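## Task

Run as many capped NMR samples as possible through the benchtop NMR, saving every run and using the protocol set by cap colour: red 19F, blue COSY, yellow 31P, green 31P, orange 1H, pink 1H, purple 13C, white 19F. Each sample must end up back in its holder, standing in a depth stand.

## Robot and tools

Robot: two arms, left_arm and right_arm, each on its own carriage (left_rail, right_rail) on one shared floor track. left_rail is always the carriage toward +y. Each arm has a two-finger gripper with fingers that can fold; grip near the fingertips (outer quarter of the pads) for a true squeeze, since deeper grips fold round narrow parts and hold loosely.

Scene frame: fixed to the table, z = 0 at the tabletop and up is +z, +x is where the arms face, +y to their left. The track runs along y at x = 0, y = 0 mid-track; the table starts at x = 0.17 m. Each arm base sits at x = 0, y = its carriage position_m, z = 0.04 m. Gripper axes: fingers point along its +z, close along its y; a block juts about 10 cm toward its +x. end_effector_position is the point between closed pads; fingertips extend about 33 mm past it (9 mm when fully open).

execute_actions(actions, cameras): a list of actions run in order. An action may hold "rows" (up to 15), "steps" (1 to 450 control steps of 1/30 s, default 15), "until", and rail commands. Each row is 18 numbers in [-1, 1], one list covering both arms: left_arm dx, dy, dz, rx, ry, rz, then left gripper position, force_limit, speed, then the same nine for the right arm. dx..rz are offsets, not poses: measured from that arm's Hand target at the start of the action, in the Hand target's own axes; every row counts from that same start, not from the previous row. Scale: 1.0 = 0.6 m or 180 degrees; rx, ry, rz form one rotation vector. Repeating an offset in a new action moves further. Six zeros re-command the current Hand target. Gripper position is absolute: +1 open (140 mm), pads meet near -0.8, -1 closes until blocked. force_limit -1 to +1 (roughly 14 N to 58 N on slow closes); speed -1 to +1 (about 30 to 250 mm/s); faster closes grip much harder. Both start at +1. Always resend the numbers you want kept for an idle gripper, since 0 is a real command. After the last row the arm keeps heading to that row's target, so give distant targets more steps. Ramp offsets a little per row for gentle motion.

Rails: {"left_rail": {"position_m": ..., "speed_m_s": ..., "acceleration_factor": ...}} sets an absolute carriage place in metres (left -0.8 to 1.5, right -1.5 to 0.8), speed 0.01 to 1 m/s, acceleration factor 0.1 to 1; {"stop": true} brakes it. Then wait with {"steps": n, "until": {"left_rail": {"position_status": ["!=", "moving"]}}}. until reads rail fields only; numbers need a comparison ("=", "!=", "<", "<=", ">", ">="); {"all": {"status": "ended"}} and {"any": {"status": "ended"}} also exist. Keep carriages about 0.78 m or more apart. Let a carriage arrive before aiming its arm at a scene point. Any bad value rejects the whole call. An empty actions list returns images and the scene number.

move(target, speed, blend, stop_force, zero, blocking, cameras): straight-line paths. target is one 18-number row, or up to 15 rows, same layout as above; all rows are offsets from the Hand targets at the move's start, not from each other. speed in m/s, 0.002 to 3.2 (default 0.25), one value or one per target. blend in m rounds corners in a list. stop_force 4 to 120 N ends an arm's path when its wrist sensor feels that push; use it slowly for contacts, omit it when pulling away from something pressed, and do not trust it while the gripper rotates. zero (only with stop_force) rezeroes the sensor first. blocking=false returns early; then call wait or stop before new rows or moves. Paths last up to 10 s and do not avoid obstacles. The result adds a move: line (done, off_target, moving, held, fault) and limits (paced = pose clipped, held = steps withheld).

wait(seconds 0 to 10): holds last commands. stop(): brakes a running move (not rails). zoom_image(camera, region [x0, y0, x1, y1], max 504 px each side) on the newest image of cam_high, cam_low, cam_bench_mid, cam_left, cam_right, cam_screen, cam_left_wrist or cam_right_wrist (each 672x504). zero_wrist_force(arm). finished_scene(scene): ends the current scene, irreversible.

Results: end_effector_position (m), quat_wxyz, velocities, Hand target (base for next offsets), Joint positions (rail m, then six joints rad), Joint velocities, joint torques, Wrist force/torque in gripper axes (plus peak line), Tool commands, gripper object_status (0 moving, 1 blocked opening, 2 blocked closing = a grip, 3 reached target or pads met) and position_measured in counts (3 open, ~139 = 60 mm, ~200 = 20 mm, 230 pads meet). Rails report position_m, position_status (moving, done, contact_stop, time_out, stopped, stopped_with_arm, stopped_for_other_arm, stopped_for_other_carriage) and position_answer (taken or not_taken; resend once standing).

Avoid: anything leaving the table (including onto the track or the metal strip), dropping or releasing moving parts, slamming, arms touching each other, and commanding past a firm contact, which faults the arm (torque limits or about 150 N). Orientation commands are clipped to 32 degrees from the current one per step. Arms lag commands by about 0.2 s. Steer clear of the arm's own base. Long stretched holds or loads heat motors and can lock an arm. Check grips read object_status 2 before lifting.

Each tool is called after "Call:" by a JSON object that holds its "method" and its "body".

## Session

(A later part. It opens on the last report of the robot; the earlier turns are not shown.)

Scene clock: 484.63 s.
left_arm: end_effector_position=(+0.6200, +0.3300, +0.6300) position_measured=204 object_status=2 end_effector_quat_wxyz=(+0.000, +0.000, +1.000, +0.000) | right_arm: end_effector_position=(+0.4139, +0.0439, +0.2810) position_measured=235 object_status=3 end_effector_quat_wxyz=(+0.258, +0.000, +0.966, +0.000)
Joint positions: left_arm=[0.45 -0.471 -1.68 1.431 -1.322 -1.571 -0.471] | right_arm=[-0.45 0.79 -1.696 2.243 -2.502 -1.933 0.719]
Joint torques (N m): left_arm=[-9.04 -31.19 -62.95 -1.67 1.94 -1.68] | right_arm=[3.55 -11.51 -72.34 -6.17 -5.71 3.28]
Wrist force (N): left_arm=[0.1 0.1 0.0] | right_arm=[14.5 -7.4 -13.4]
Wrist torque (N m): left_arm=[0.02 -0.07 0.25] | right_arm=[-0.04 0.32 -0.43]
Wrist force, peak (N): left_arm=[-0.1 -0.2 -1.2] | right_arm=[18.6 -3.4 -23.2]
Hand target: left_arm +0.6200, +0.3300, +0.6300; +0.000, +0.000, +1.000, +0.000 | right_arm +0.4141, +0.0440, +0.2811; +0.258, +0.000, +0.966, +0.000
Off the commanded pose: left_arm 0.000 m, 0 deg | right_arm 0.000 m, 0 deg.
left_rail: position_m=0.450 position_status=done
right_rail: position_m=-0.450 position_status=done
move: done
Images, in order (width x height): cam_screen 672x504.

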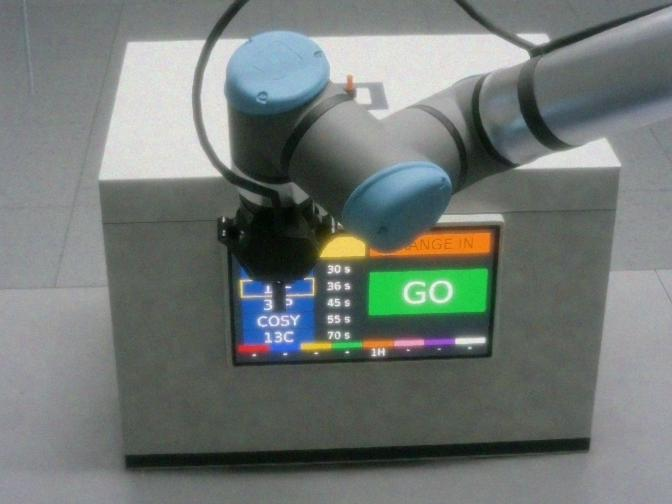

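Call:
{"method": "move", "body": {"target": [[0,0,0,0,0,0,-1,-0.5,-1,0.03252,-0.0067,-0.08402,0,0,0,-1,-1,0.5],[0,0,0,0,0,0,-1,-0.5,-1,-0.13737,-0.0733,-0.35158,0,0.0833,0,-1,-1,0.5],[0,0,0,0,0,0,-1,-0.5,-1,-0.55452,-0.1595,-0.10112,0,0.1667,0,-0.4,-0.5,1],[0,0,0,0,0,0,-1,-0.5,-1,-0.50152,-0.1595,-0.00932,0,0.1667,0,-1,-0.5,-1],[0,0,0,0,0,0,-1,-0.5,-1,-0.66702,-0.1595,-0.296,0,0.1667,0,-1,-0.5,-1],[-0.0167,-0.2,0,0,0,0,-1,-0.5,-1,-0.5735,-0.69,-0.34033,0,0.1667,0,-1,-0.5,-1],[-0.0873,-0.6373,0.03,0,-0.0022,0,-1,-0.5,-1,-0.26982,-1.0,-0.15002,0,0.1667,0,-1,-0.5,-1]], "speed": [0.4,0.65,0.65,0.3,0.45,0.7,0.7], "blend": [0.03,0.07,0,0,0.05,0.09,0], "cameras": ["cam_screen","cam_left_wrist","cam_right_wrist"]}}

Call:
{"method": "zoom_image", "body": {"camera": "cam_left_wrist", "region": [310, 140, 410, 270]}}

Scene clock: 515.67 s.
left_arm: end_effector_position=(+0.6724, -0.0523, +0.6121) position_measured=204 object_status=2 end_effector_quat_wxyz=(+0.004, +0.000, +1.000, +0.000) | right_arm: end_effector_position=(+0.5095, -0.5558, +0.4402) position_measured=204 object_status=2 end_effector_quat_wxyz=(-0.001, +0.000, +1.000, +0.000)
Joint positions: left_arm=[0.45 -0.853 -1.334 1.094 -1.336 -1.566 -0.853] | right_arm=[-0.45 -0.545 -1.904 1.937 -1.603 -1.572 -0.545]
Joint torques (N m): left_arm=[-7.41 -63.58 -65.05 -1.48 1.98 -1.42] | right_arm=[-13.71 -29 -40.18 -7.84 4.59 -3.56]
Wrist force (N): left_arm=[0.0 -0.4 -0.4] | right_arm=[0.4 0.2 0.3]
Wrist torque (N m): left_arm=[-0.16 -0.02 0.20] | right_arm=[0.04 -0.11 0.08]
Wrist force, peak (N): left_arm=[-0.4 -4.1 0.0] | right_arm=[22.6 -12.1 -18.1]
Hand target: left_arm +0.6724, -0.0524, +0.6121; +0.004, +0.000, +1.000, +0.000 | right_arm +0.5095, -0.5559, +0.4402; -0.001, +0.000, +1.000, +0.000
Off the commanded pose: left_arm 0.000 m, 0 deg | right_arm 0.000 m, 0 deg.
left_rail: position_m=0.450 position_status=done
right_rail: position_m=-0.450 position_status=done
move: done; blend cut to 0.0271 m at target 1
Images, in order (width x height): cam_screen 672x504, cam_left_wrist 672x504, cam_right_wrist 672x504.

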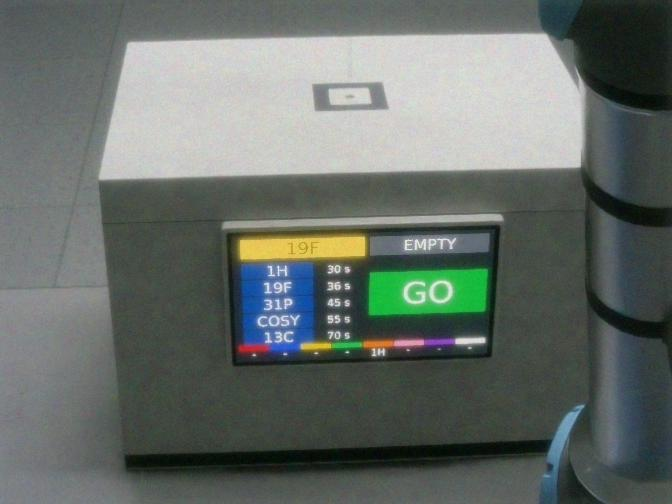

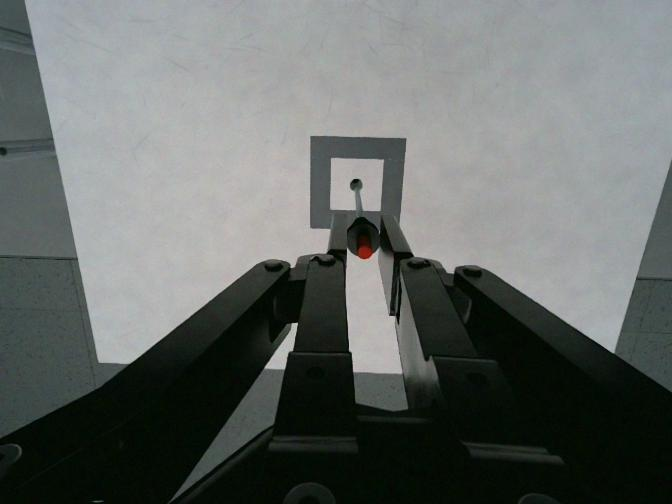

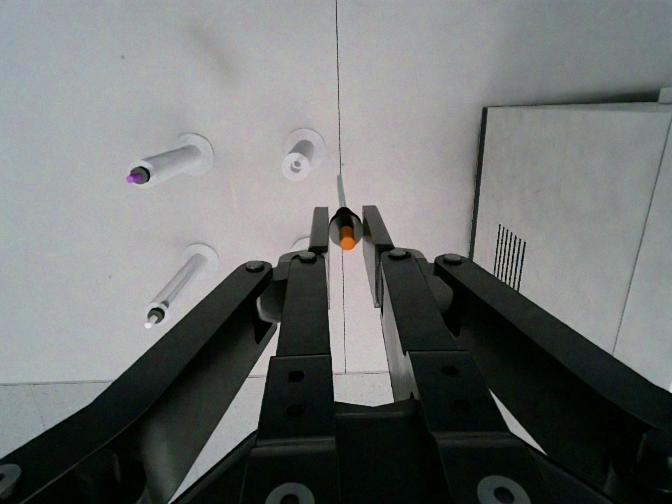

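Scaled by 3.877 from the camera's 672x504 image, which has a finer 960x720 frame.

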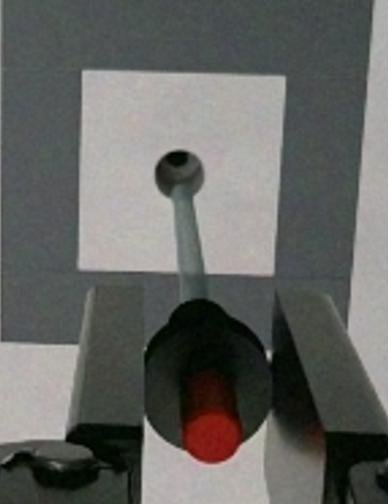

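Call:
{"method": "zoom_image", "body": {"camera": "cam_left_wrist", "region": [330, 150, 390, 220]}}

Call:
{"method": "zoom_image", "body": {"camera": "cam_right_wrist", "region": [280, 120, 380, 220]}}

Scaled by 7.200 from the camera's 672x504 image, which has a finer 960x720 frame.

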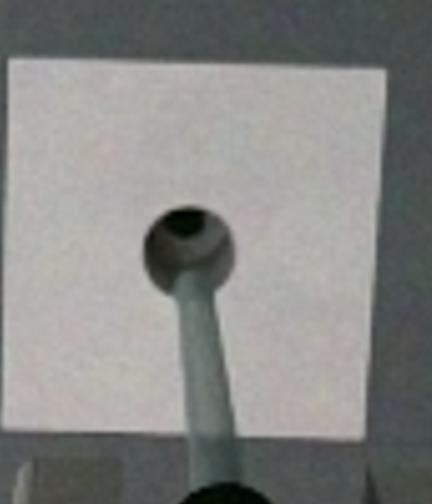

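Scaled by 5.040 from the camera's 672x504 image, which has a finer 960x720 frame.

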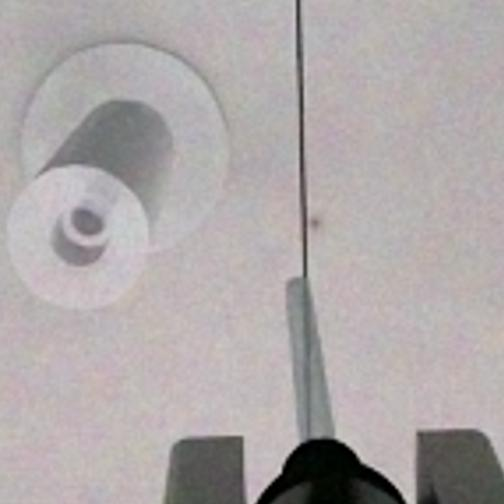

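Call:
{"method": "move", "body": {"target": [0.0001,0,0.0185,0,0.0033,0,-1,-0.5,-1,0.0003,-0.075,0.042,0,0,0,-1,-0.5,-1], "speed": 0.15, "cameras": ["cam_left_wrist","cam_right_wrist"]}}

Call:
{"method": "zoom_image", "body": {"camera": "cam_left_wrist", "region": [330, 150, 390, 220]}}

Call:
{"method": "zoom_image", "body": {"camera": "cam_right_wrist", "region": [300, 130, 380, 220]}}

Scene clock: 614.77 s.
left_arm: end_effector_position=(+0.6724, -0.0524, +0.6010) position_measured=204 object_status=2 end_effector_quat_wxyz=(-0.002, +0.000, +1.000, +0.000) | right_arm: end_effector_position=(+0.5093, -0.6008, +0.4151) position_measured=204 object_status=2 end_effector_quat_wxyz=(-0.001, +0.000, +1.000, +0.000)
Joint positions: left_arm=[0.45 -0.85 -1.332 1.111 -1.347 -1.573 -0.85] | right_arm=[-0.45 -0.621 -1.881 1.966 -1.655 -1.572 -0.621]
Joint torques (N m): left_arm=[16.27 -61.78 -40.9 -8.54 -2.28 1.54] | right_arm=[-8.78 -6.67 -40.93 -7.31 3.86 -3.9]
Wrist force (N): left_arm=[0.2 -0.4 -0.8] | right_arm=[0.5 0.2 0.0]
Wrist torque (N m): left_arm=[-0.16 -0.07 0.02] | right_arm=[0.04 -0.12 0.10]
Wrist force, peak (N): left_arm=[-0.1 -0.5 -1.4] | right_arm=[0.7 0.9 -0.9]
Hand target: left_arm +0.6724, -0.0524, +0.6010; -0.002, +0.000, +1.000, +0.000 | right_arm +0.5093, -0.6009, +0.4150; -0.001, +0.000, +1.000, +0.000
Off the commanded pose: left_arm 0.000 m, 0 deg | right_arm 0.000 m, 0 deg.
left_rail: position_m=0.450 position_status=done
right_rail: position_m=-0.450 position_status=done
move: done
Images, in order (width x height): cam_left_wrist 672x504, cam_right_wrist 672x504.

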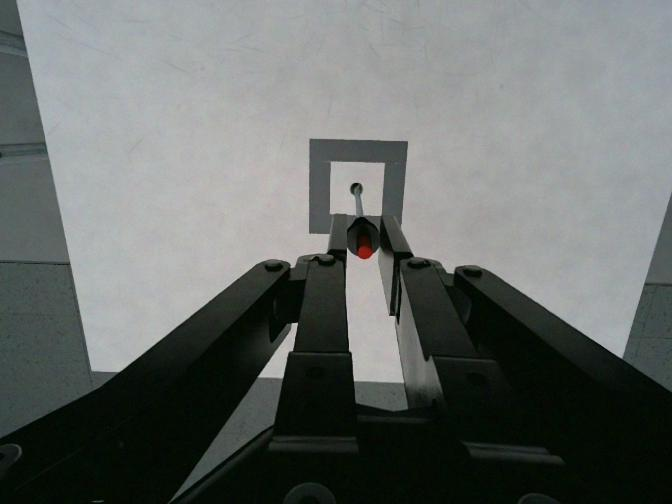

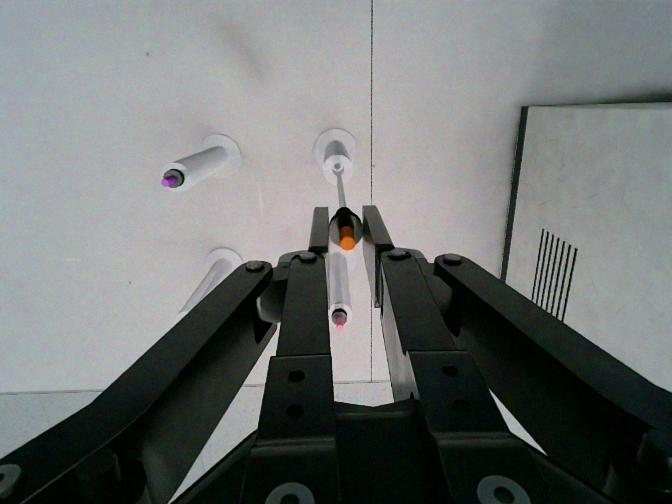

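Scaled by 7.200 from the camera's 672x504 image, which has a finer 960x720 frame.

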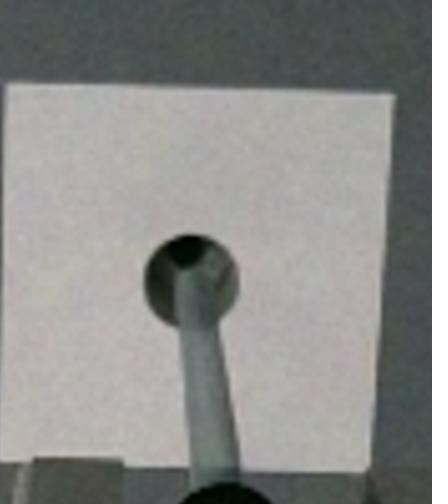

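Scaled by 5.600 from the camera's 672x504 image, which has a finer 960x720 frame.

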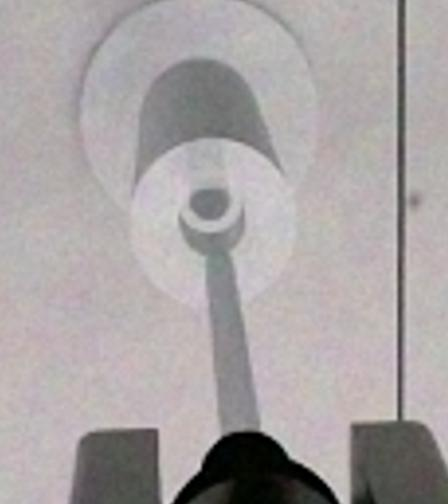

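Call:
{"method": "move", "body": {"target": [[-0.0011,-0.0004,0.1683,0,0,0,-1,-0.5,-1,-0.0007,0,0.1917,0,0,0,-1,-0.5,-1],[-0.0014,-0.0004,0.2433,0,0,0,-1,-0.5,-1,-0.0007,0,0.3,0,0,0,-1,-0.5,-1],[-0.0015,-0.0004,0.285,0,0,0,-1,-0.5,-1,-0.0007,0,0.3345,0,0,0,-1,-0.5,-1]], "speed": [0.16,0.14,0.05], "stop_force": 6, "cameras": ["cam_screen","cam_left_wrist","cam_right_wrist","cam_right"]}}

Scene clock: 658.43 s.
left_arm: end_effector_position=(+0.6728, -0.0526, +0.4361) position_measured=204 object_status=2 end_effector_quat_wxyz=(-0.002, +0.000, +1.000, +0.000) | right_arm: end_effector_position=(+0.5094, -0.6010, +0.2156) position_measured=204 object_status=2 end_effector_quat_wxyz=(-0.001, +0.000, +1.000, +0.000)
Joint positions: left_arm=[0.45 -0.849 -1.353 1.426 -1.642 -1.573 -0.849] | right_arm=[-0.45 -0.621 -1.775 2.256 -2.051 -1.572 -0.621]
Joint torques (N m): left_arm=[7.86 -89.5 -65.27 -1.72 -1.95 0.78] | right_arm=[-1.53 -34.67 -65.94 -3.49 3.83 -1.33]
Wrist force (N): left_arm=[0.5 -0.1 -0.8] | right_arm=[0.6 0.3 0.5]
Wrist torque (N m): left_arm=[-0.10 -0.11 -0.01] | right_arm=[0.06 -0.14 0.08]
Wrist force, peak (N): left_arm=[4.2 4.1 -26.2] | right_arm=[1.2 1.1 -10.3]
Hand target: left_arm +0.6728, -0.0526, +0.4361; -0.002, +0.000, +1.000, +0.000 (not the last commanded pose) | right_arm +0.5094, -0.6010, +0.2156; -0.001, +0.000, +1.000, +0.000 (not the last commanded pose)
Off the commanded pose: left_arm 0.006 m, 0 deg | right_arm 0.001 m, 0 deg.
left_rail: position_m=0.450 position_status=done
right_rail: position_m=-0.450 position_status=done
move: contact (left_arm, right_arm); path passed 2 of 3 targets
Images, in order (width x height): cam_right 672x504, cam_screen 672x504, cam_left_wrist 672x504, cam_right_wrist 672x504.

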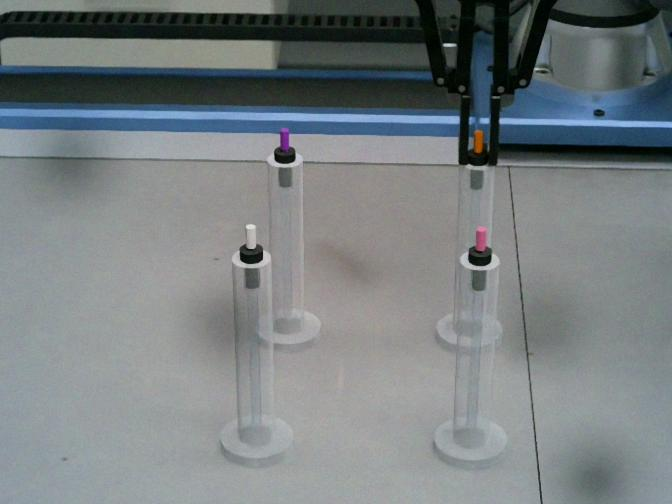

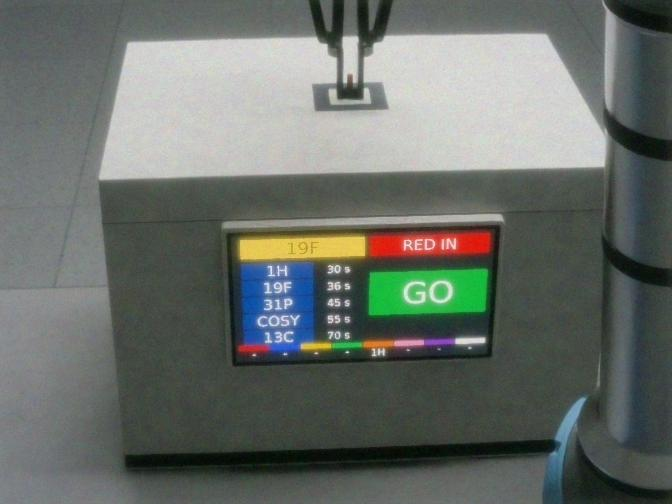

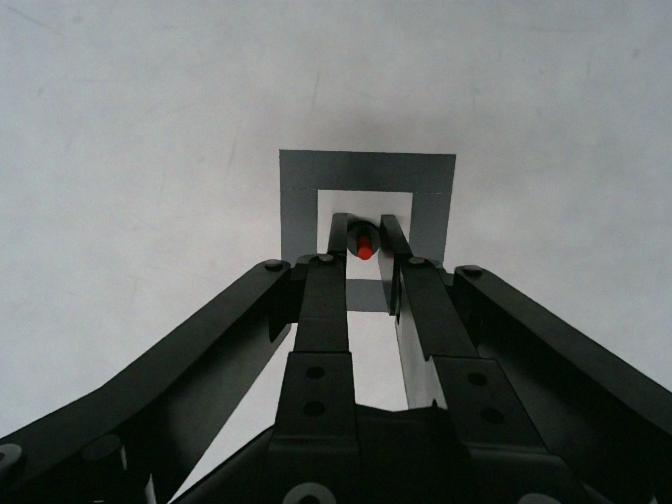

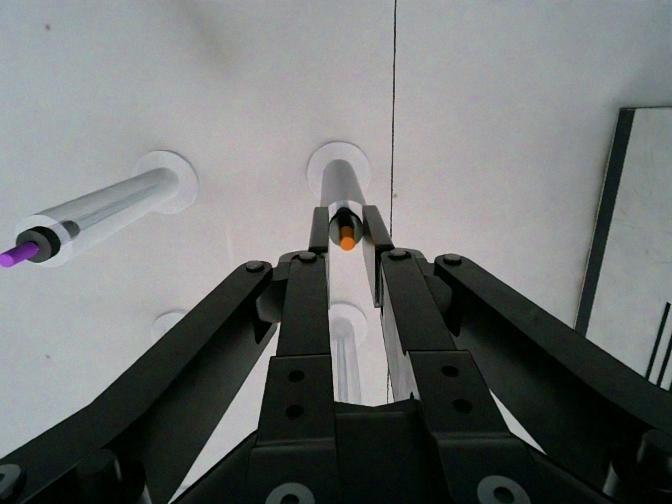

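Call:
{"method": "move", "body": {"target": [[0,0,0,0,0,0,-0.35,-0.5,1,0,0,0,0,0,0,-0.35,-0.5,1],[0,0,-0.157,0,0,0,-0.35,-0.5,1,0,0,-0.1407,0,0,0,-0.35,-0.5,1],[0.3423,-0.0812,-0.1732,0,-0.0844,0,-1,-1,0.5,-0.2897,-0.2965,-0.1407,0,0,0,-0.35,-0.5,1]], "speed": [0.3,0.3,0.6], "blend": [0,0.03,0], "cameras": ["cam_screen","cam_right_wrist","cam_right"]}}

Call:
{"method": "zoom_image", "body": {"camera": "cam_right_wrist", "region": [280, 130, 400, 270]}}

Scene clock: 681.77 s.
left_arm: end_effector_position=(+0.4677, -0.1013, +0.5407) position_measured=235 object_status=3 end_effector_quat_wxyz=(+0.130, +0.000, +0.991, +0.000) | right_arm: end_effector_position=(+0.6833, -0.7788, +0.2999) position_measured=173 object_status=3 end_effector_quat_wxyz=(-0.001, +0.000, +1.000, +0.000)
Joint positions: left_arm=[0.45 -1.231 -1.643 1.595 -1.612 -1.324 -1.22] | right_arm=[-0.45 -0.68 -1.442 1.777 -1.905 -1.572 -0.68]
Joint torques (N m): left_arm=[-9.34 -60.15 -41.28 -1.74 2.9 -1.85] | right_arm=[12.72 -38.69 -68.44 -1.39 -3.11 2.45]
Wrist force (N): left_arm=[0.2 -0.2 -0.3] | right_arm=[0.9 0.3 0.2]
Wrist torque (N m): left_arm=[-0.13 -0.06 0.20] | right_arm=[0.08 -0.21 0.08]
Wrist force, peak (N): left_arm=[-3.1 -0.1 -2.4] | right_arm=[2.7 2.6 -1.1]
Hand target: left_arm +0.4677, -0.1013, +0.5407; +0.130, +0.000, +0.991, +0.000 | right_arm +0.6833, -0.7788, +0.2999; -0.001, +0.000, +1.000, +0.000
Off the commanded pose: left_arm 0.000 m, 0 deg | right_arm 0.000 m, 0 deg.
left_rail: position_m=0.450 position_status=done
right_rail: position_m=-0.450 position_status=done
move: done
Images, in order (width x height): cam_right 672x504, cam_screen 672x504, cam_right_wrist 672x504.

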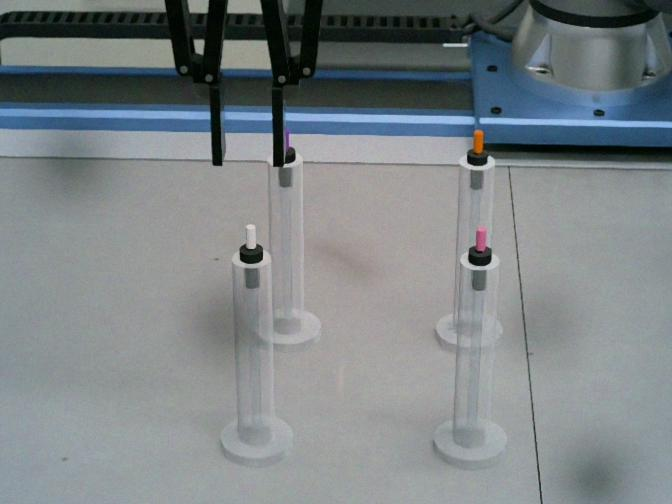

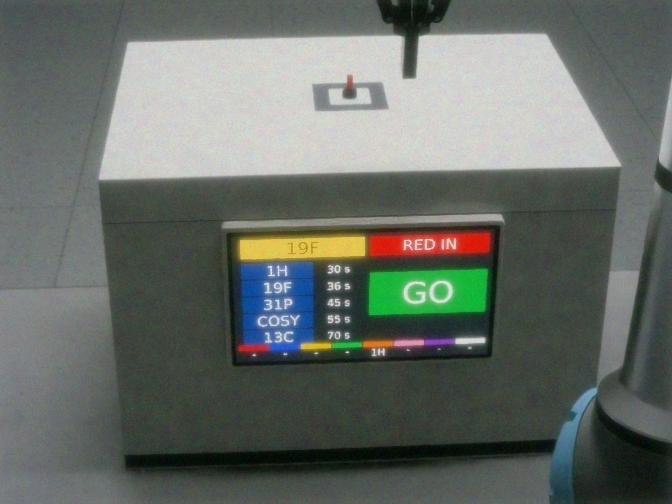

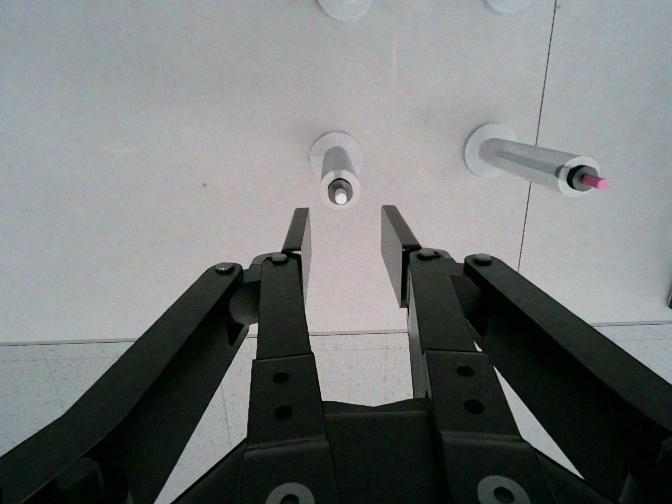

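Scaled by 3.600 from the camera's 672x504 image, which has a finer 960x720 frame.

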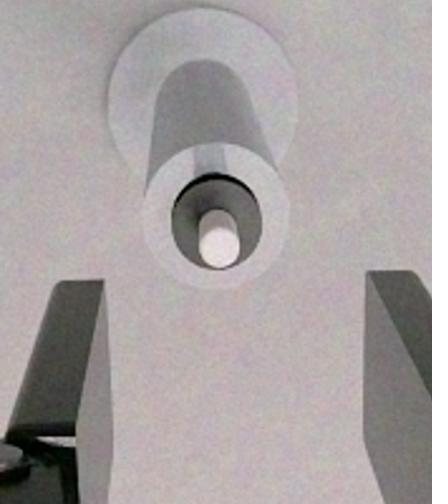

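Call:
{"method": "move", "body": {"target": [[0.30149,-0.0417,0.09297,0,-0.0835,0,-1,-1,0.5,0.0048,-0.001,0.1,0,0,0,-0.35,-0.5,1],[0.21554,-0.0417,0.40069,0,-0.0835,0,-1,-1,0.5,0.0048,-0.001,0.1412,0,0,0,-0.35,-0.5,1],[0.19847,-0.0417,0.40526,0,-0.0835,0,-1,-1,0.5,0.0048,-0.001,0.1412,0,0,0,-1,-0.5,-1],[0.21554,-0.0417,0.40069,0,-0.0835,0,-1,-1,0.5,0.0048,-0.001,0.125,0,0,0,-1,-0.5,-1],[0.21554,-0.0417,0.40069,0,-0.0835,0,-1,-1,0.5,0.0048,-0.001,-0.2335,0,0,0,-1,-0.5,-1],[0.21554,-0.0417,0.40069,0,-0.0835,0,-1,-1,0.5,0.1055,0.6982,-0.5502,0,0,0,-1,-0.5,-1]], "speed": [0.6,0.4,0.04,0.1,0.45,0.65], "blend": [0.05,0,0,0,0.06,0], "cameras": ["cam_screen","cam_right_wrist"]}}

Call:
{"method": "zoom_image", "body": {"camera": "cam_right_wrist", "region": [290, 130, 390, 260]}}

Scene clock: 730.20 s.
left_arm: end_effector_position=(+0.4050, -0.1263, +0.2750) position_measured=235 object_status=3 end_effector_quat_wxyz=(+0.259, +0.000, +0.966, +0.000) | right_arm: end_effector_position=(+0.6205, -0.3599, +0.6298) position_measured=204 object_status=2 end_effector_quat_wxyz=(-0.001, +0.000, +1.000, +0.000)
Joint positions: left_arm=[0.45 -1.468 -1.613 2.105 -2.122 -1.05 -1.452] | right_arm=[-0.45 -0.137 -1.687 1.437 -1.32 -1.571 -0.137]
Joint torques (N m): left_arm=[-10.82 -58.53 -35.4 -1.74 3.66 -1.58] | right_arm=[16.03 -22.66 -68.57 -1.6 -3.21 3.48]
Wrist force (N): left_arm=[0.3 1.7 0.4] | right_arm=[-0.1 0.1 0.1]
Wrist torque (N m): left_arm=[0.31 -0.18 0.11] | right_arm=[0.01 0.00 -0.30]
Wrist force, peak (N): left_arm=[38.7 10.7 -40.2] | right_arm=[1.2 3.8 -1.5]
Hand target: left_arm +0.4050, -0.1263, +0.2750; +0.259, +0.000, +0.966, +0.000 | right_arm +0.6205, -0.3598, +0.6299; -0.001, +0.000, +1.000, +0.000
Off the commanded pose: left_arm 0.000 m, 0 deg | right_arm 0.000 m, 0 deg.
left_rail: position_m=0.450 position_status=done
right_rail: position_m=-0.450 position_status=done
move: done
Images, in order (width x height): cam_screen 672x504, cam_right_wrist 672x504.

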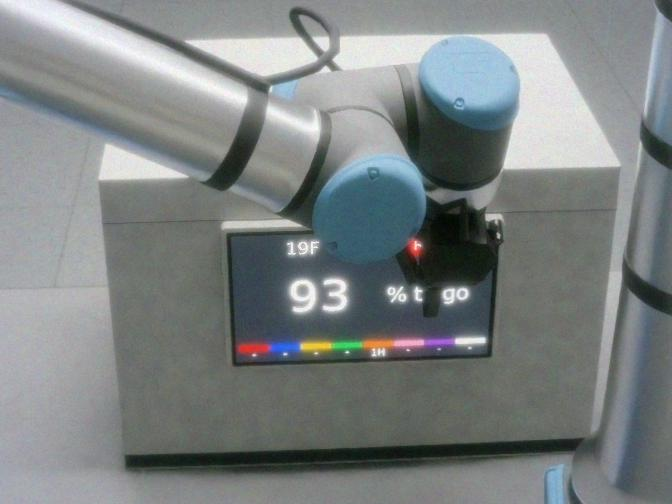

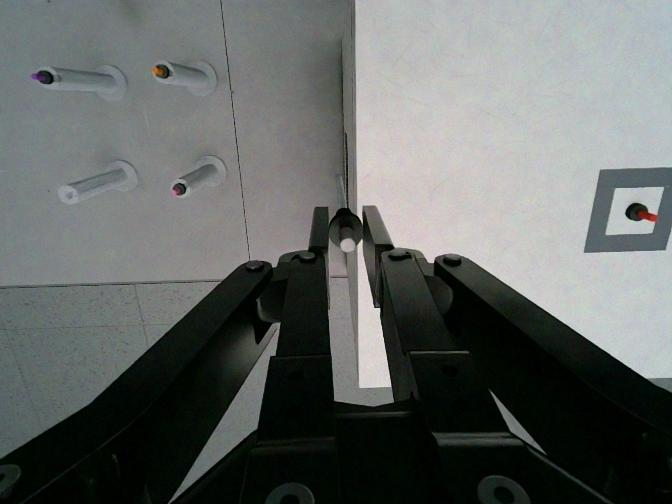

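Scaled by 3.877 from the camera's 672x504 image, which has a finer 960x720 frame.

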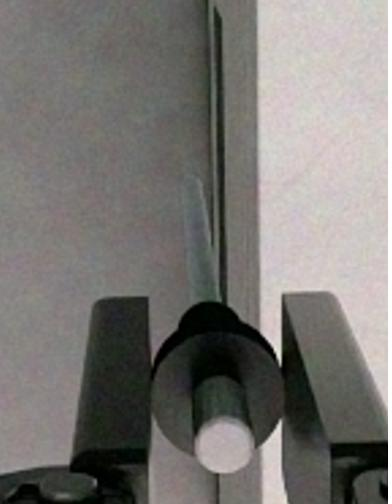

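Call:
{"method": "zoom_image", "body": {"camera": "cam_right_wrist", "region": [310, 150, 370, 220]}}

Scaled by 7.200 from the camera's 672x504 image, which has a finer 960x720 frame.

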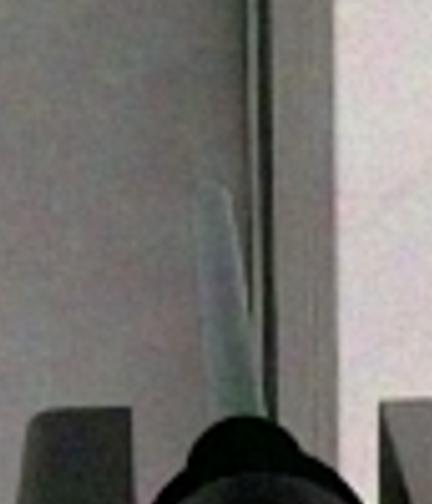

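Call:
{"method": "wait", "body": {"seconds": 0.2, "cameras": ["cam_screen"]}}

Scene clock: 795.90 s.
left_arm: end_effector_position=(+0.4050, -0.1263, +0.2750) position_measured=235 object_status=3 end_effector_quat_wxyz=(+0.259, +0.000, +0.966, +0.000) | right_arm: end_effector_position=(+0.6205, -0.3598, +0.6299) position_measured=204 object_status=2 end_effector_quat_wxyz=(-0.001, +0.000, +1.000, +0.000)
Joint positions: left_arm=[0.45 -1.468 -1.613 2.105 -2.122 -1.05 -1.452] | right_arm=[-0.45 -0.137 -1.687 1.437 -1.32 -1.571 -0.137]
Joint torques (N m): left_arm=[-9.53 -57.16 -35.84 -1.4 3.61 -2.1] | right_arm=[11.11 -20.2 -69.75 -1.67 -3.11 3.4]
Wrist force (N): left_arm=[0.6 1.8 1.0] | right_arm=[0.3 0.2 0.4]
Wrist torque (N m): left_arm=[0.34 -0.26 0.10] | right_arm=[0.04 -0.08 -0.29]
Wrist force, peak (N): left_arm=[0.8 2.5 1.2] | right_arm=[0.5 0.3 1.0]
Hand target: left_arm +0.4050, -0.1263, +0.2750; +0.259, +0.000, +0.966, +0.000 | right_arm +0.6205, -0.3598, +0.6299; -0.001, +0.000, +1.000, +0.000
Tool commands: left_gripper/position=-1.0 left_gripper/force_limit=-1.0 left_gripper/speed=+0.5 right_gripper/position=-1.0 right_gripper/force_limit=-0.5 right_gripper/speed=-1.0
Off the commanded pose: left_arm 0.000 m, 0 deg | right_arm 0.000 m, 0 deg.
left_rail: position_m=0.450 position_status=done
right_rail: position_m=-0.450 position_status=done
wait: 0.20 s; at rest from the start
Images, in order (width x height): cam_screen 672x504.

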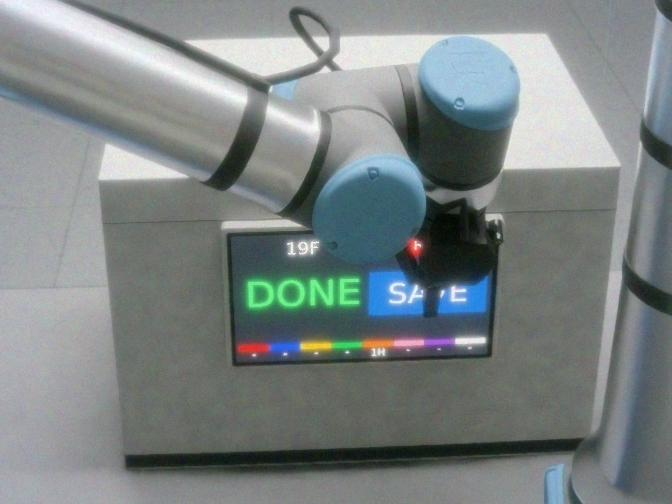

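Call:
{"method": "move", "body": {"target": [[-0.01458,0,0.00842,0,0,0,-1,-1,0.5,0,0,0,0,0,0,-1,-0.5,-1],[0.00728,0.017,-0.11005,0,0,0,-1,-1,0.5,0,0,0,0,0,0,-1,-0.5,-1],[-0.14882,0.0587,-0.34708,0,0.0833,0,-1,-1,0.5,0,0,0,0,0,0,-1,-0.5,-1],[-0.57403,0.123,-0.10158,0,0.1678,0,-0.4,-0.5,1,0,0,0,0,0,0,-1,-0.5,-1]], "speed": [0.04,0.4,0.65,0.65], "blend": [0,0.03,0.07,0], "cameras": ["cam_screen","cam_left_wrist"]}}

Scene clock: 810.33 s.
left_arm: end_effector_position=(+0.6727, -0.0526, +0.5001) position_measured=179 object_status=0 end_effector_quat_wxyz=(-0.002, +0.000, +1.000, +0.000) | right_arm: end_effector_position=(+0.6205, -0.3598, +0.6299) position_measured=204 object_status=2 end_effector_quat_wxyz=(-0.001, +0.000, +1.000, +0.000)
Joint positions: left_arm=[0.45 -0.85 -1.355 1.317 -1.53 -1.573 -0.85] | right_arm=[-0.45 -0.137 -1.687 1.437 -1.32 -1.571 -0.137]
Joint torques (N m): left_arm=[16.01 -60.44 -66.72 -1.6 -2.31 1.87] | right_arm=[12.46 -23.07 -69.44 -1.9 -3.14 3.33]
Wrist force (N): left_arm=[1.0 1.8 0.3] | right_arm=[0.1 0.2 0.1]
Wrist torque (N m): left_arm=[0.36 -0.24 -0.02] | right_arm=[0.05 -0.05 -0.30]
Wrist force, peak (N): left_arm=[7.6 3.8 -6.6] | right_arm=[0.9 0.3 1.0]
Hand target: left_arm +0.6727, -0.0526, +0.5001; -0.002, +0.000, +1.000, +0.000 | right_arm +0.6205, -0.3598, +0.6299; -0.001, +0.000, +1.000, +0.000
Off the commanded pose: left_arm 0.000 m, 0 deg | right_arm 0.000 m, 0 deg.
left_rail: position_m=0.450 position_status=done
right_rail: position_m=-0.450 position_status=done
move: done
Images, in order (width x height): cam_screen 672x504, cam_left_wrist 672x504.

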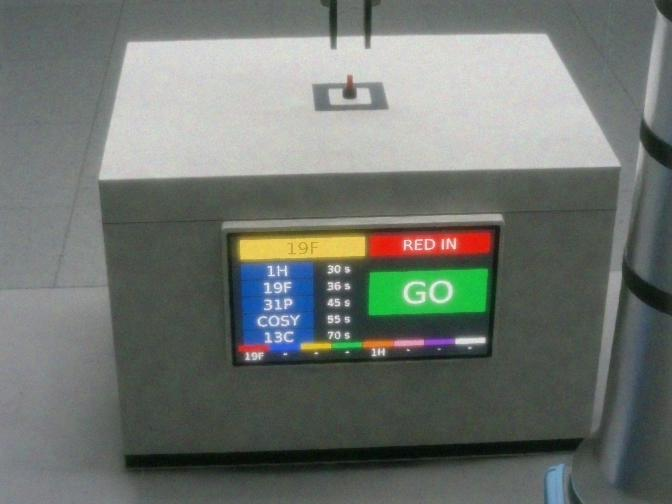

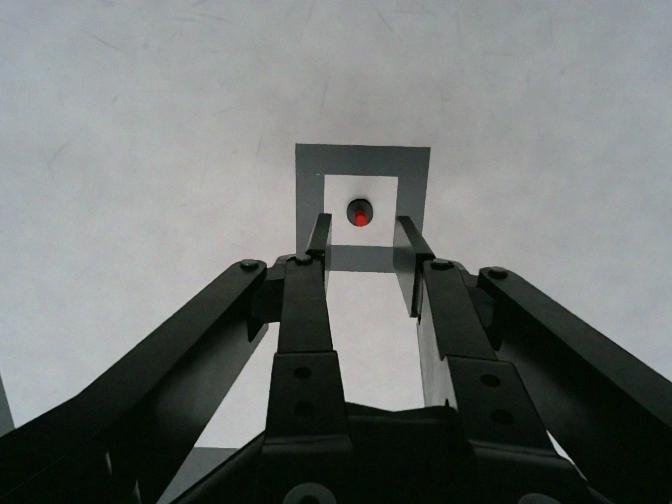

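Call:
{"method": "move", "body": {"target": [[-0.0004,0,0.1038,0,0,0,-0.4,-0.5,1,0,0,0,0,0,0,-1,-0.5,-1],[-0.0004,0,0.1038,0,0,0,-1,-0.5,-1,0,0,0,0,0,0,-1,-0.5,-1],[0.0008,0,-0.2248,0,0,0,-1,-0.5,-1,0,0,0,0,0,0,-1,-0.5,-1],[0.122,0.5377,-0.2165,0,-0.0013,0,-1,-0.5,-1,-0.0167,0.1997,0,0,0,0,-1,-0.5,-1],[0.294,1.0,0.1002,0,-0.0013,0,-1,-0.5,-1,-0.0862,0.5135,0.0298,0,0.0033,0,-1,-0.5,-1],[0.294,1.0,0.1002,0,-0.0013,0,-1,-0.5,-1,-0.0862,0.5135,0.0473,0,0.0033,0,-1,-0.5,-1]], "speed": [0.3,0.3,0.45,0.7,0.7,0.1], "blend": [0,0,0.05,0.09,0,0], "cameras": ["cam_left_wrist","cam_right_wrist"]}}

Call:
{"method": "zoom_image", "body": {"camera": "cam_right_wrist", "region": [310, 150, 370, 220]}}

Scene clock: 840.37 s.
left_arm: end_effector_position=(+0.4961, +0.5475, +0.4406) position_measured=204 object_status=2 end_effector_quat_wxyz=(+0.000, +0.000, +1.000, +0.000) | right_arm: end_effector_position=(+0.6722, -0.0517, +0.6014) position_measured=204 object_status=2 end_effector_quat_wxyz=(-0.006, +0.000, +1.000, +0.000) end_effector_velocity=(+0.000, +0.000, -0.002) end_effector_angular_velocity=(-0.001, +0.001, -0.001)
Joint positions: left_arm=[0.45 -0.158 -1.933 1.955 -1.594 -1.571 -0.158] | right_arm=[-0.45 0.309 -1.43 1.226 -1.355 -1.568 0.309]
Joint velocities: left_arm=[within noise] | right_arm=[0 0 0 0.005 -0.003 0 0]
Joint torques (N m): left_arm=[17.68 -7.19 -40.16 -8.5 -2.24 1.94] | right_arm=[13.02 -68.85 -40.12 -7.73 -2.72 3.54]
Wrist force (N): left_arm=[0.9 2.1 0.8] | right_arm=[0.2 0.6 0.5]
Wrist torque (N m): left_arm=[0.42 -0.21 0.00] | right_arm=[0.13 -0.09 -0.30]
Wrist force, peak (N): left_arm=[3.0 6.0 2.8] | right_arm=[0.0 2.5 0.3]
Hand target: left_arm +0.4961, +0.5475, +0.4406; +0.000, +0.000, +1.000, +0.000 | right_arm +0.6722, -0.0517, +0.6013; -0.006, +0.000, +1.000, +0.000
Off the commanded pose: left_arm 0.000 m, 0 deg | right_arm 0.000 m, 0 deg.
left_rail: position_m=0.450 position_status=done
right_rail: position_m=-0.450 position_status=done
move: done
Images, in order (width x height): cam_left_wrist 672x504, cam_right_wrist 672x504.

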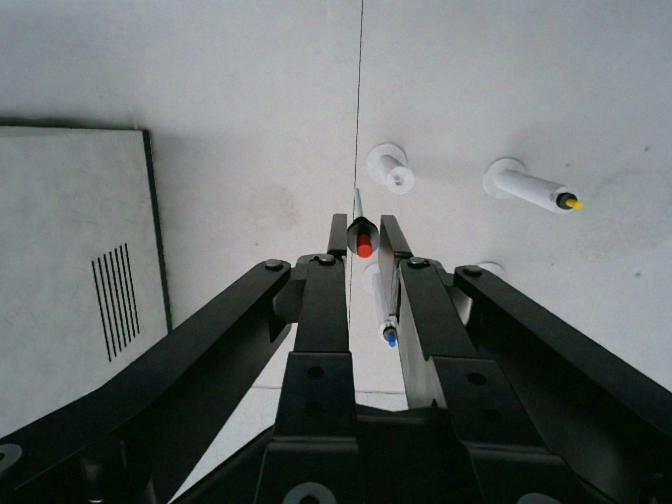

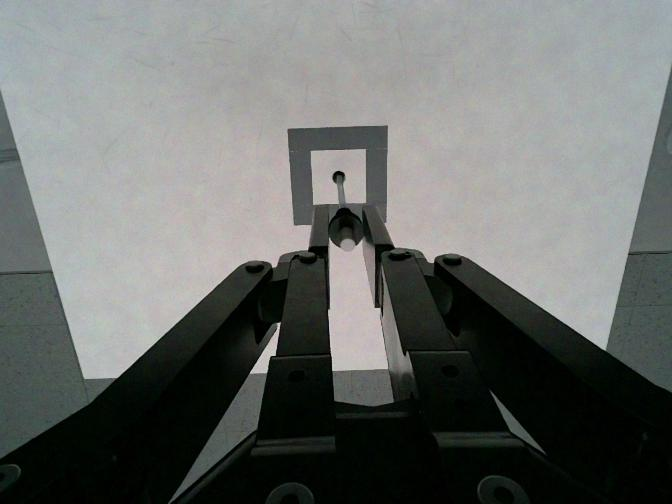

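Scaled by 7.200 from the camera's 672x504 image, which has a finer 960x720 frame.

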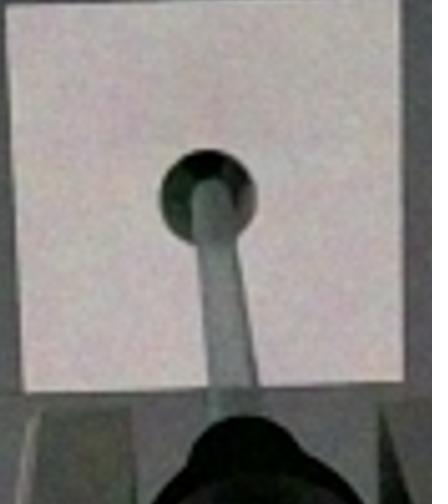

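Call:
{"method": "move", "body": {"target": [[-0.0003,0.0805,0.0427,0,0,0,-1,-0.5,-1,-0.00104,0,0.0855,0,0,0,-1,-0.5,-1],[-0.0003,0.0805,0.2343,0,0,0,-1,-0.5,-1,-0.00206,0,0.1688,0,0,0,-1,-0.5,-1],[-0.0003,0.0805,0.3427,0,0,0,-1,-0.5,-1,-0.00297,0,0.2438,0,0,0,-1,-0.5,-1],[-0.0003,0.0805,0.3772,0,0,0,-1,-0.5,-1,-0.00348,0,0.2855,0,0,0,-1,-0.5,-1]], "speed": [0.15,0.16,0.12,0.05], "stop_force": 6, "cameras": ["cam_screen","cam_left_wrist","cam_right_wrist","cam_left"]}}

Scene clock: 865.17 s.
left_arm: end_effector_position=(+0.4964, +0.5958, +0.2168) position_measured=204 object_status=2 end_effector_quat_wxyz=(+0.000, +0.000, +1.000, +0.000) | right_arm: end_effector_position=(+0.6722, -0.0518, +0.4353) position_measured=204 object_status=2 end_effector_quat_wxyz=(-0.006, +0.000, +1.000, +0.000)
Joint positions: left_arm=[0.45 -0.058 -1.805 2.276 -2.043 -1.571 -0.058] | right_arm=[-0.45 0.309 -1.446 1.536 -1.649 -1.568 0.309]
Joint torques (N m): left_arm=[11.88 -40.15 -59.95 -1.52 -1.52 1.7] | right_arm=[1.68 -67.08 -71.55 -1.87 -1.52 -2.15]
Wrist force (N): left_arm=[0.4 2.1 0.4] | right_arm=[0.0 0.0 0.1]
Wrist torque (N m): left_arm=[0.46 -0.17 0.01] | right_arm=[-0.01 -0.03 -0.29]
Wrist force, peak (N): left_arm=[2.2 1.9 -14.0] | right_arm=[1.2 -0.2 -16.0]
Hand target: left_arm +0.4964, +0.5958, +0.2168; +0.000, +0.000, +1.000, +0.000 (not the last commanded pose) | right_arm +0.6722, -0.0518, +0.4353; -0.006, +0.000, +1.000, +0.000 (not the last commanded pose)
Off the commanded pose: left_arm 0.003 m, 0 deg | right_arm 0.005 m, 0 deg.
left_rail: position_m=0.450 position_status=done
right_rail: position_m=-0.450 position_status=done
move: contact (left_arm, right_arm); path passed 3 of 4 targets
Images, in order (width x height): cam_left 672x504, cam_screen 672x504, cam_left_wrist 672x504, cam_right_wrist 672x504.

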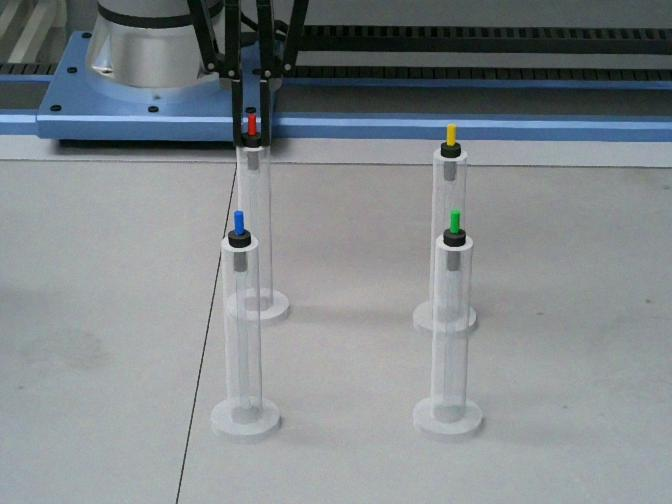

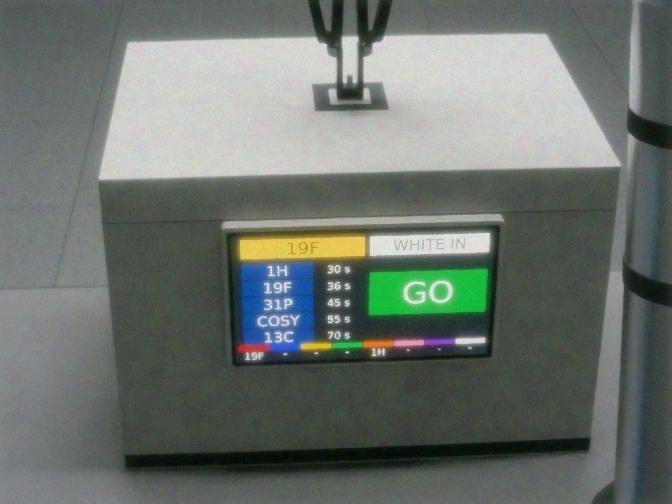

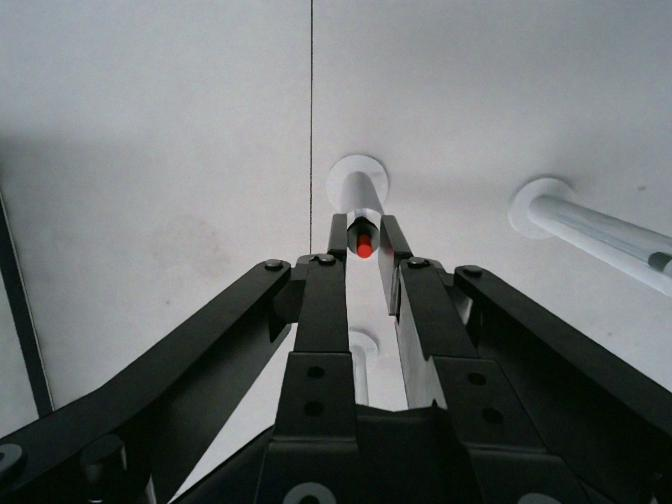

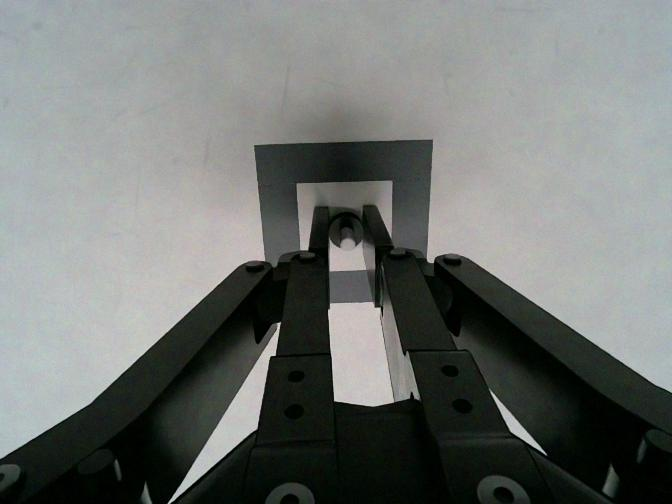

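Call:
{"method": "move", "body": {"target": [[0,0,0,0,0,0,-0.35,-0.5,1,0,0,0,0,0,0,-0.35,-0.5,1],[0,0,-0.1387,0,0,0,-0.35,-0.5,1,0.0019,0,-0.157,0,0,0,-0.35,-0.5,1],[-0.0268,0.3037,-0.1387,0,0,0,-0.35,-0.5,1,0.3435,-0.0825,-0.1703,0,-0.0872,0,-1,-1,0.5]], "speed": [0.3,0.3,0.6], "blend": [0,0.03,0], "cameras": ["cam_screen","cam_left_wrist","cam_left"]}}

Call:
{"method": "zoom_image", "body": {"camera": "cam_left_wrist", "region": [300, 130, 420, 270]}}

Scene clock: 886.80 s.
left_arm: end_effector_position=(+0.5124, +0.7780, +0.3001) position_measured=173 object_status=3 end_effector_quat_wxyz=(+0.000, +0.000, +1.000, +0.000) | right_arm: end_effector_position=(+0.4673, -0.1012, +0.5399) position_measured=235 object_status=3 end_effector_quat_wxyz=(+0.131, +0.000, +0.991, +0.000)
Joint positions: left_arm=[0.45 0.279 -1.697 2.032 -1.907 -1.571 0.279] | right_arm=[-0.45 0.399 -1.906 1.834 -1.741 -1.672 0.387]
Joint torques (N m): left_arm=[15.9 -26.62 -63.13 -7.76 -1.84 2.11] | right_arm=[14.15 -32.75 -41.48 -8.24 -3.34 3.18]
Wrist force (N): left_arm=[1.6 1.5 0.3] | right_arm=[0.3 -0.2 -0.1]
Wrist torque (N m): left_arm=[0.42 -0.43 -0.01] | right_arm=[-0.07 -0.05 -0.41]
Wrist force, peak (N): left_arm=[1.5 5.0 0.3] | right_arm=[4.1 -0.8 -0.6]
Hand target: left_arm +0.5124, +0.7780, +0.3001; +0.000, +0.000, +1.000, +0.000 | right_arm +0.4673, -0.1012, +0.5399; +0.131, +0.000, +0.991, +0.000
Off the commanded pose: left_arm 0.000 m, 0 deg | right_arm 0.000 m, 0 deg.
left_rail: position_m=0.450 position_status=done
right_rail: position_m=-0.450 position_status=done
move: done
Images, in order (width x height): cam_left 672x504, cam_screen 672x504, cam_left_wrist 672x504.

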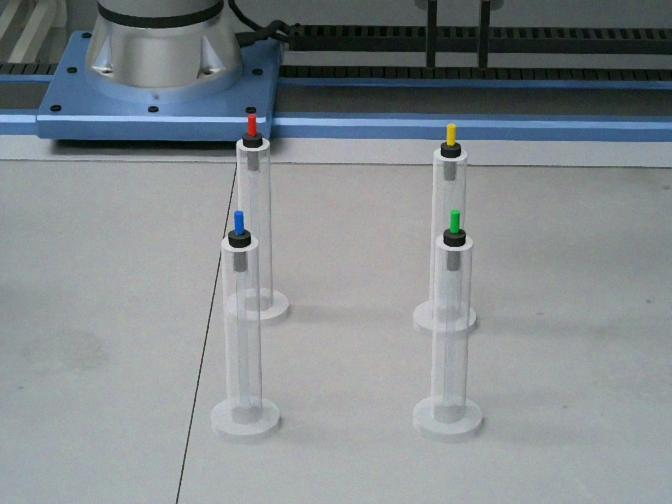

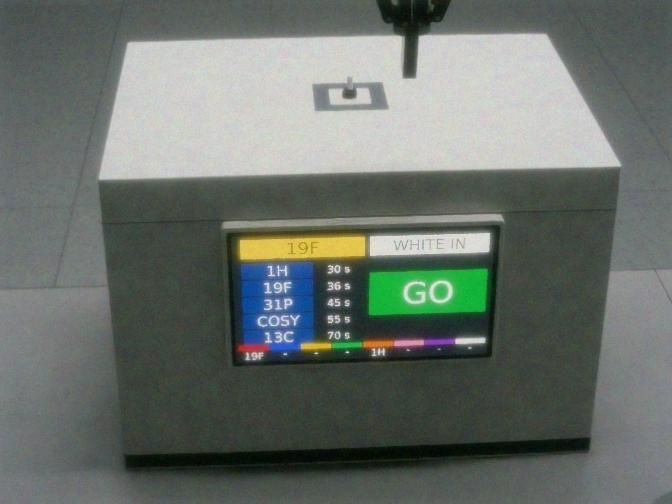

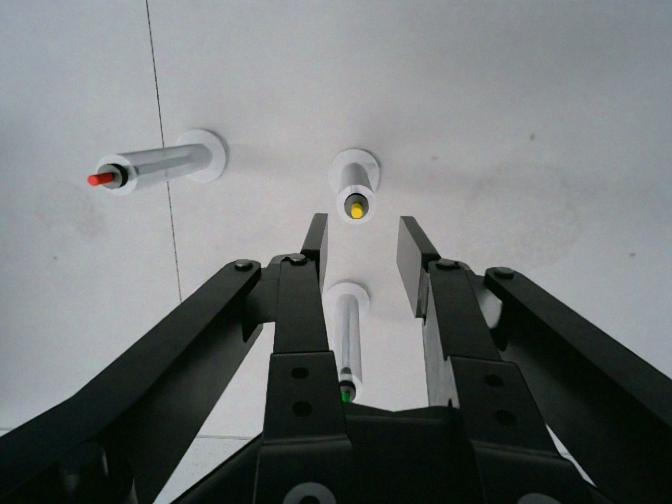

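Scaled by 3.600 from the camera's 672x504 image, which has a finer 960x720 frame.

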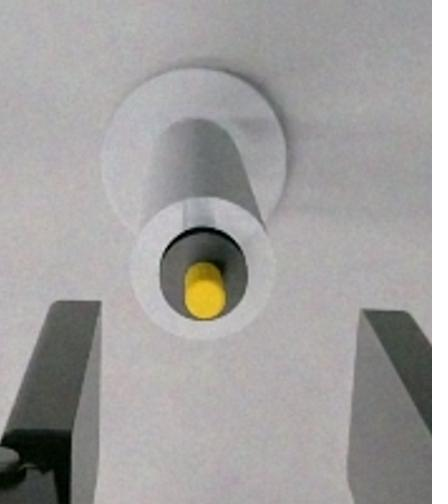

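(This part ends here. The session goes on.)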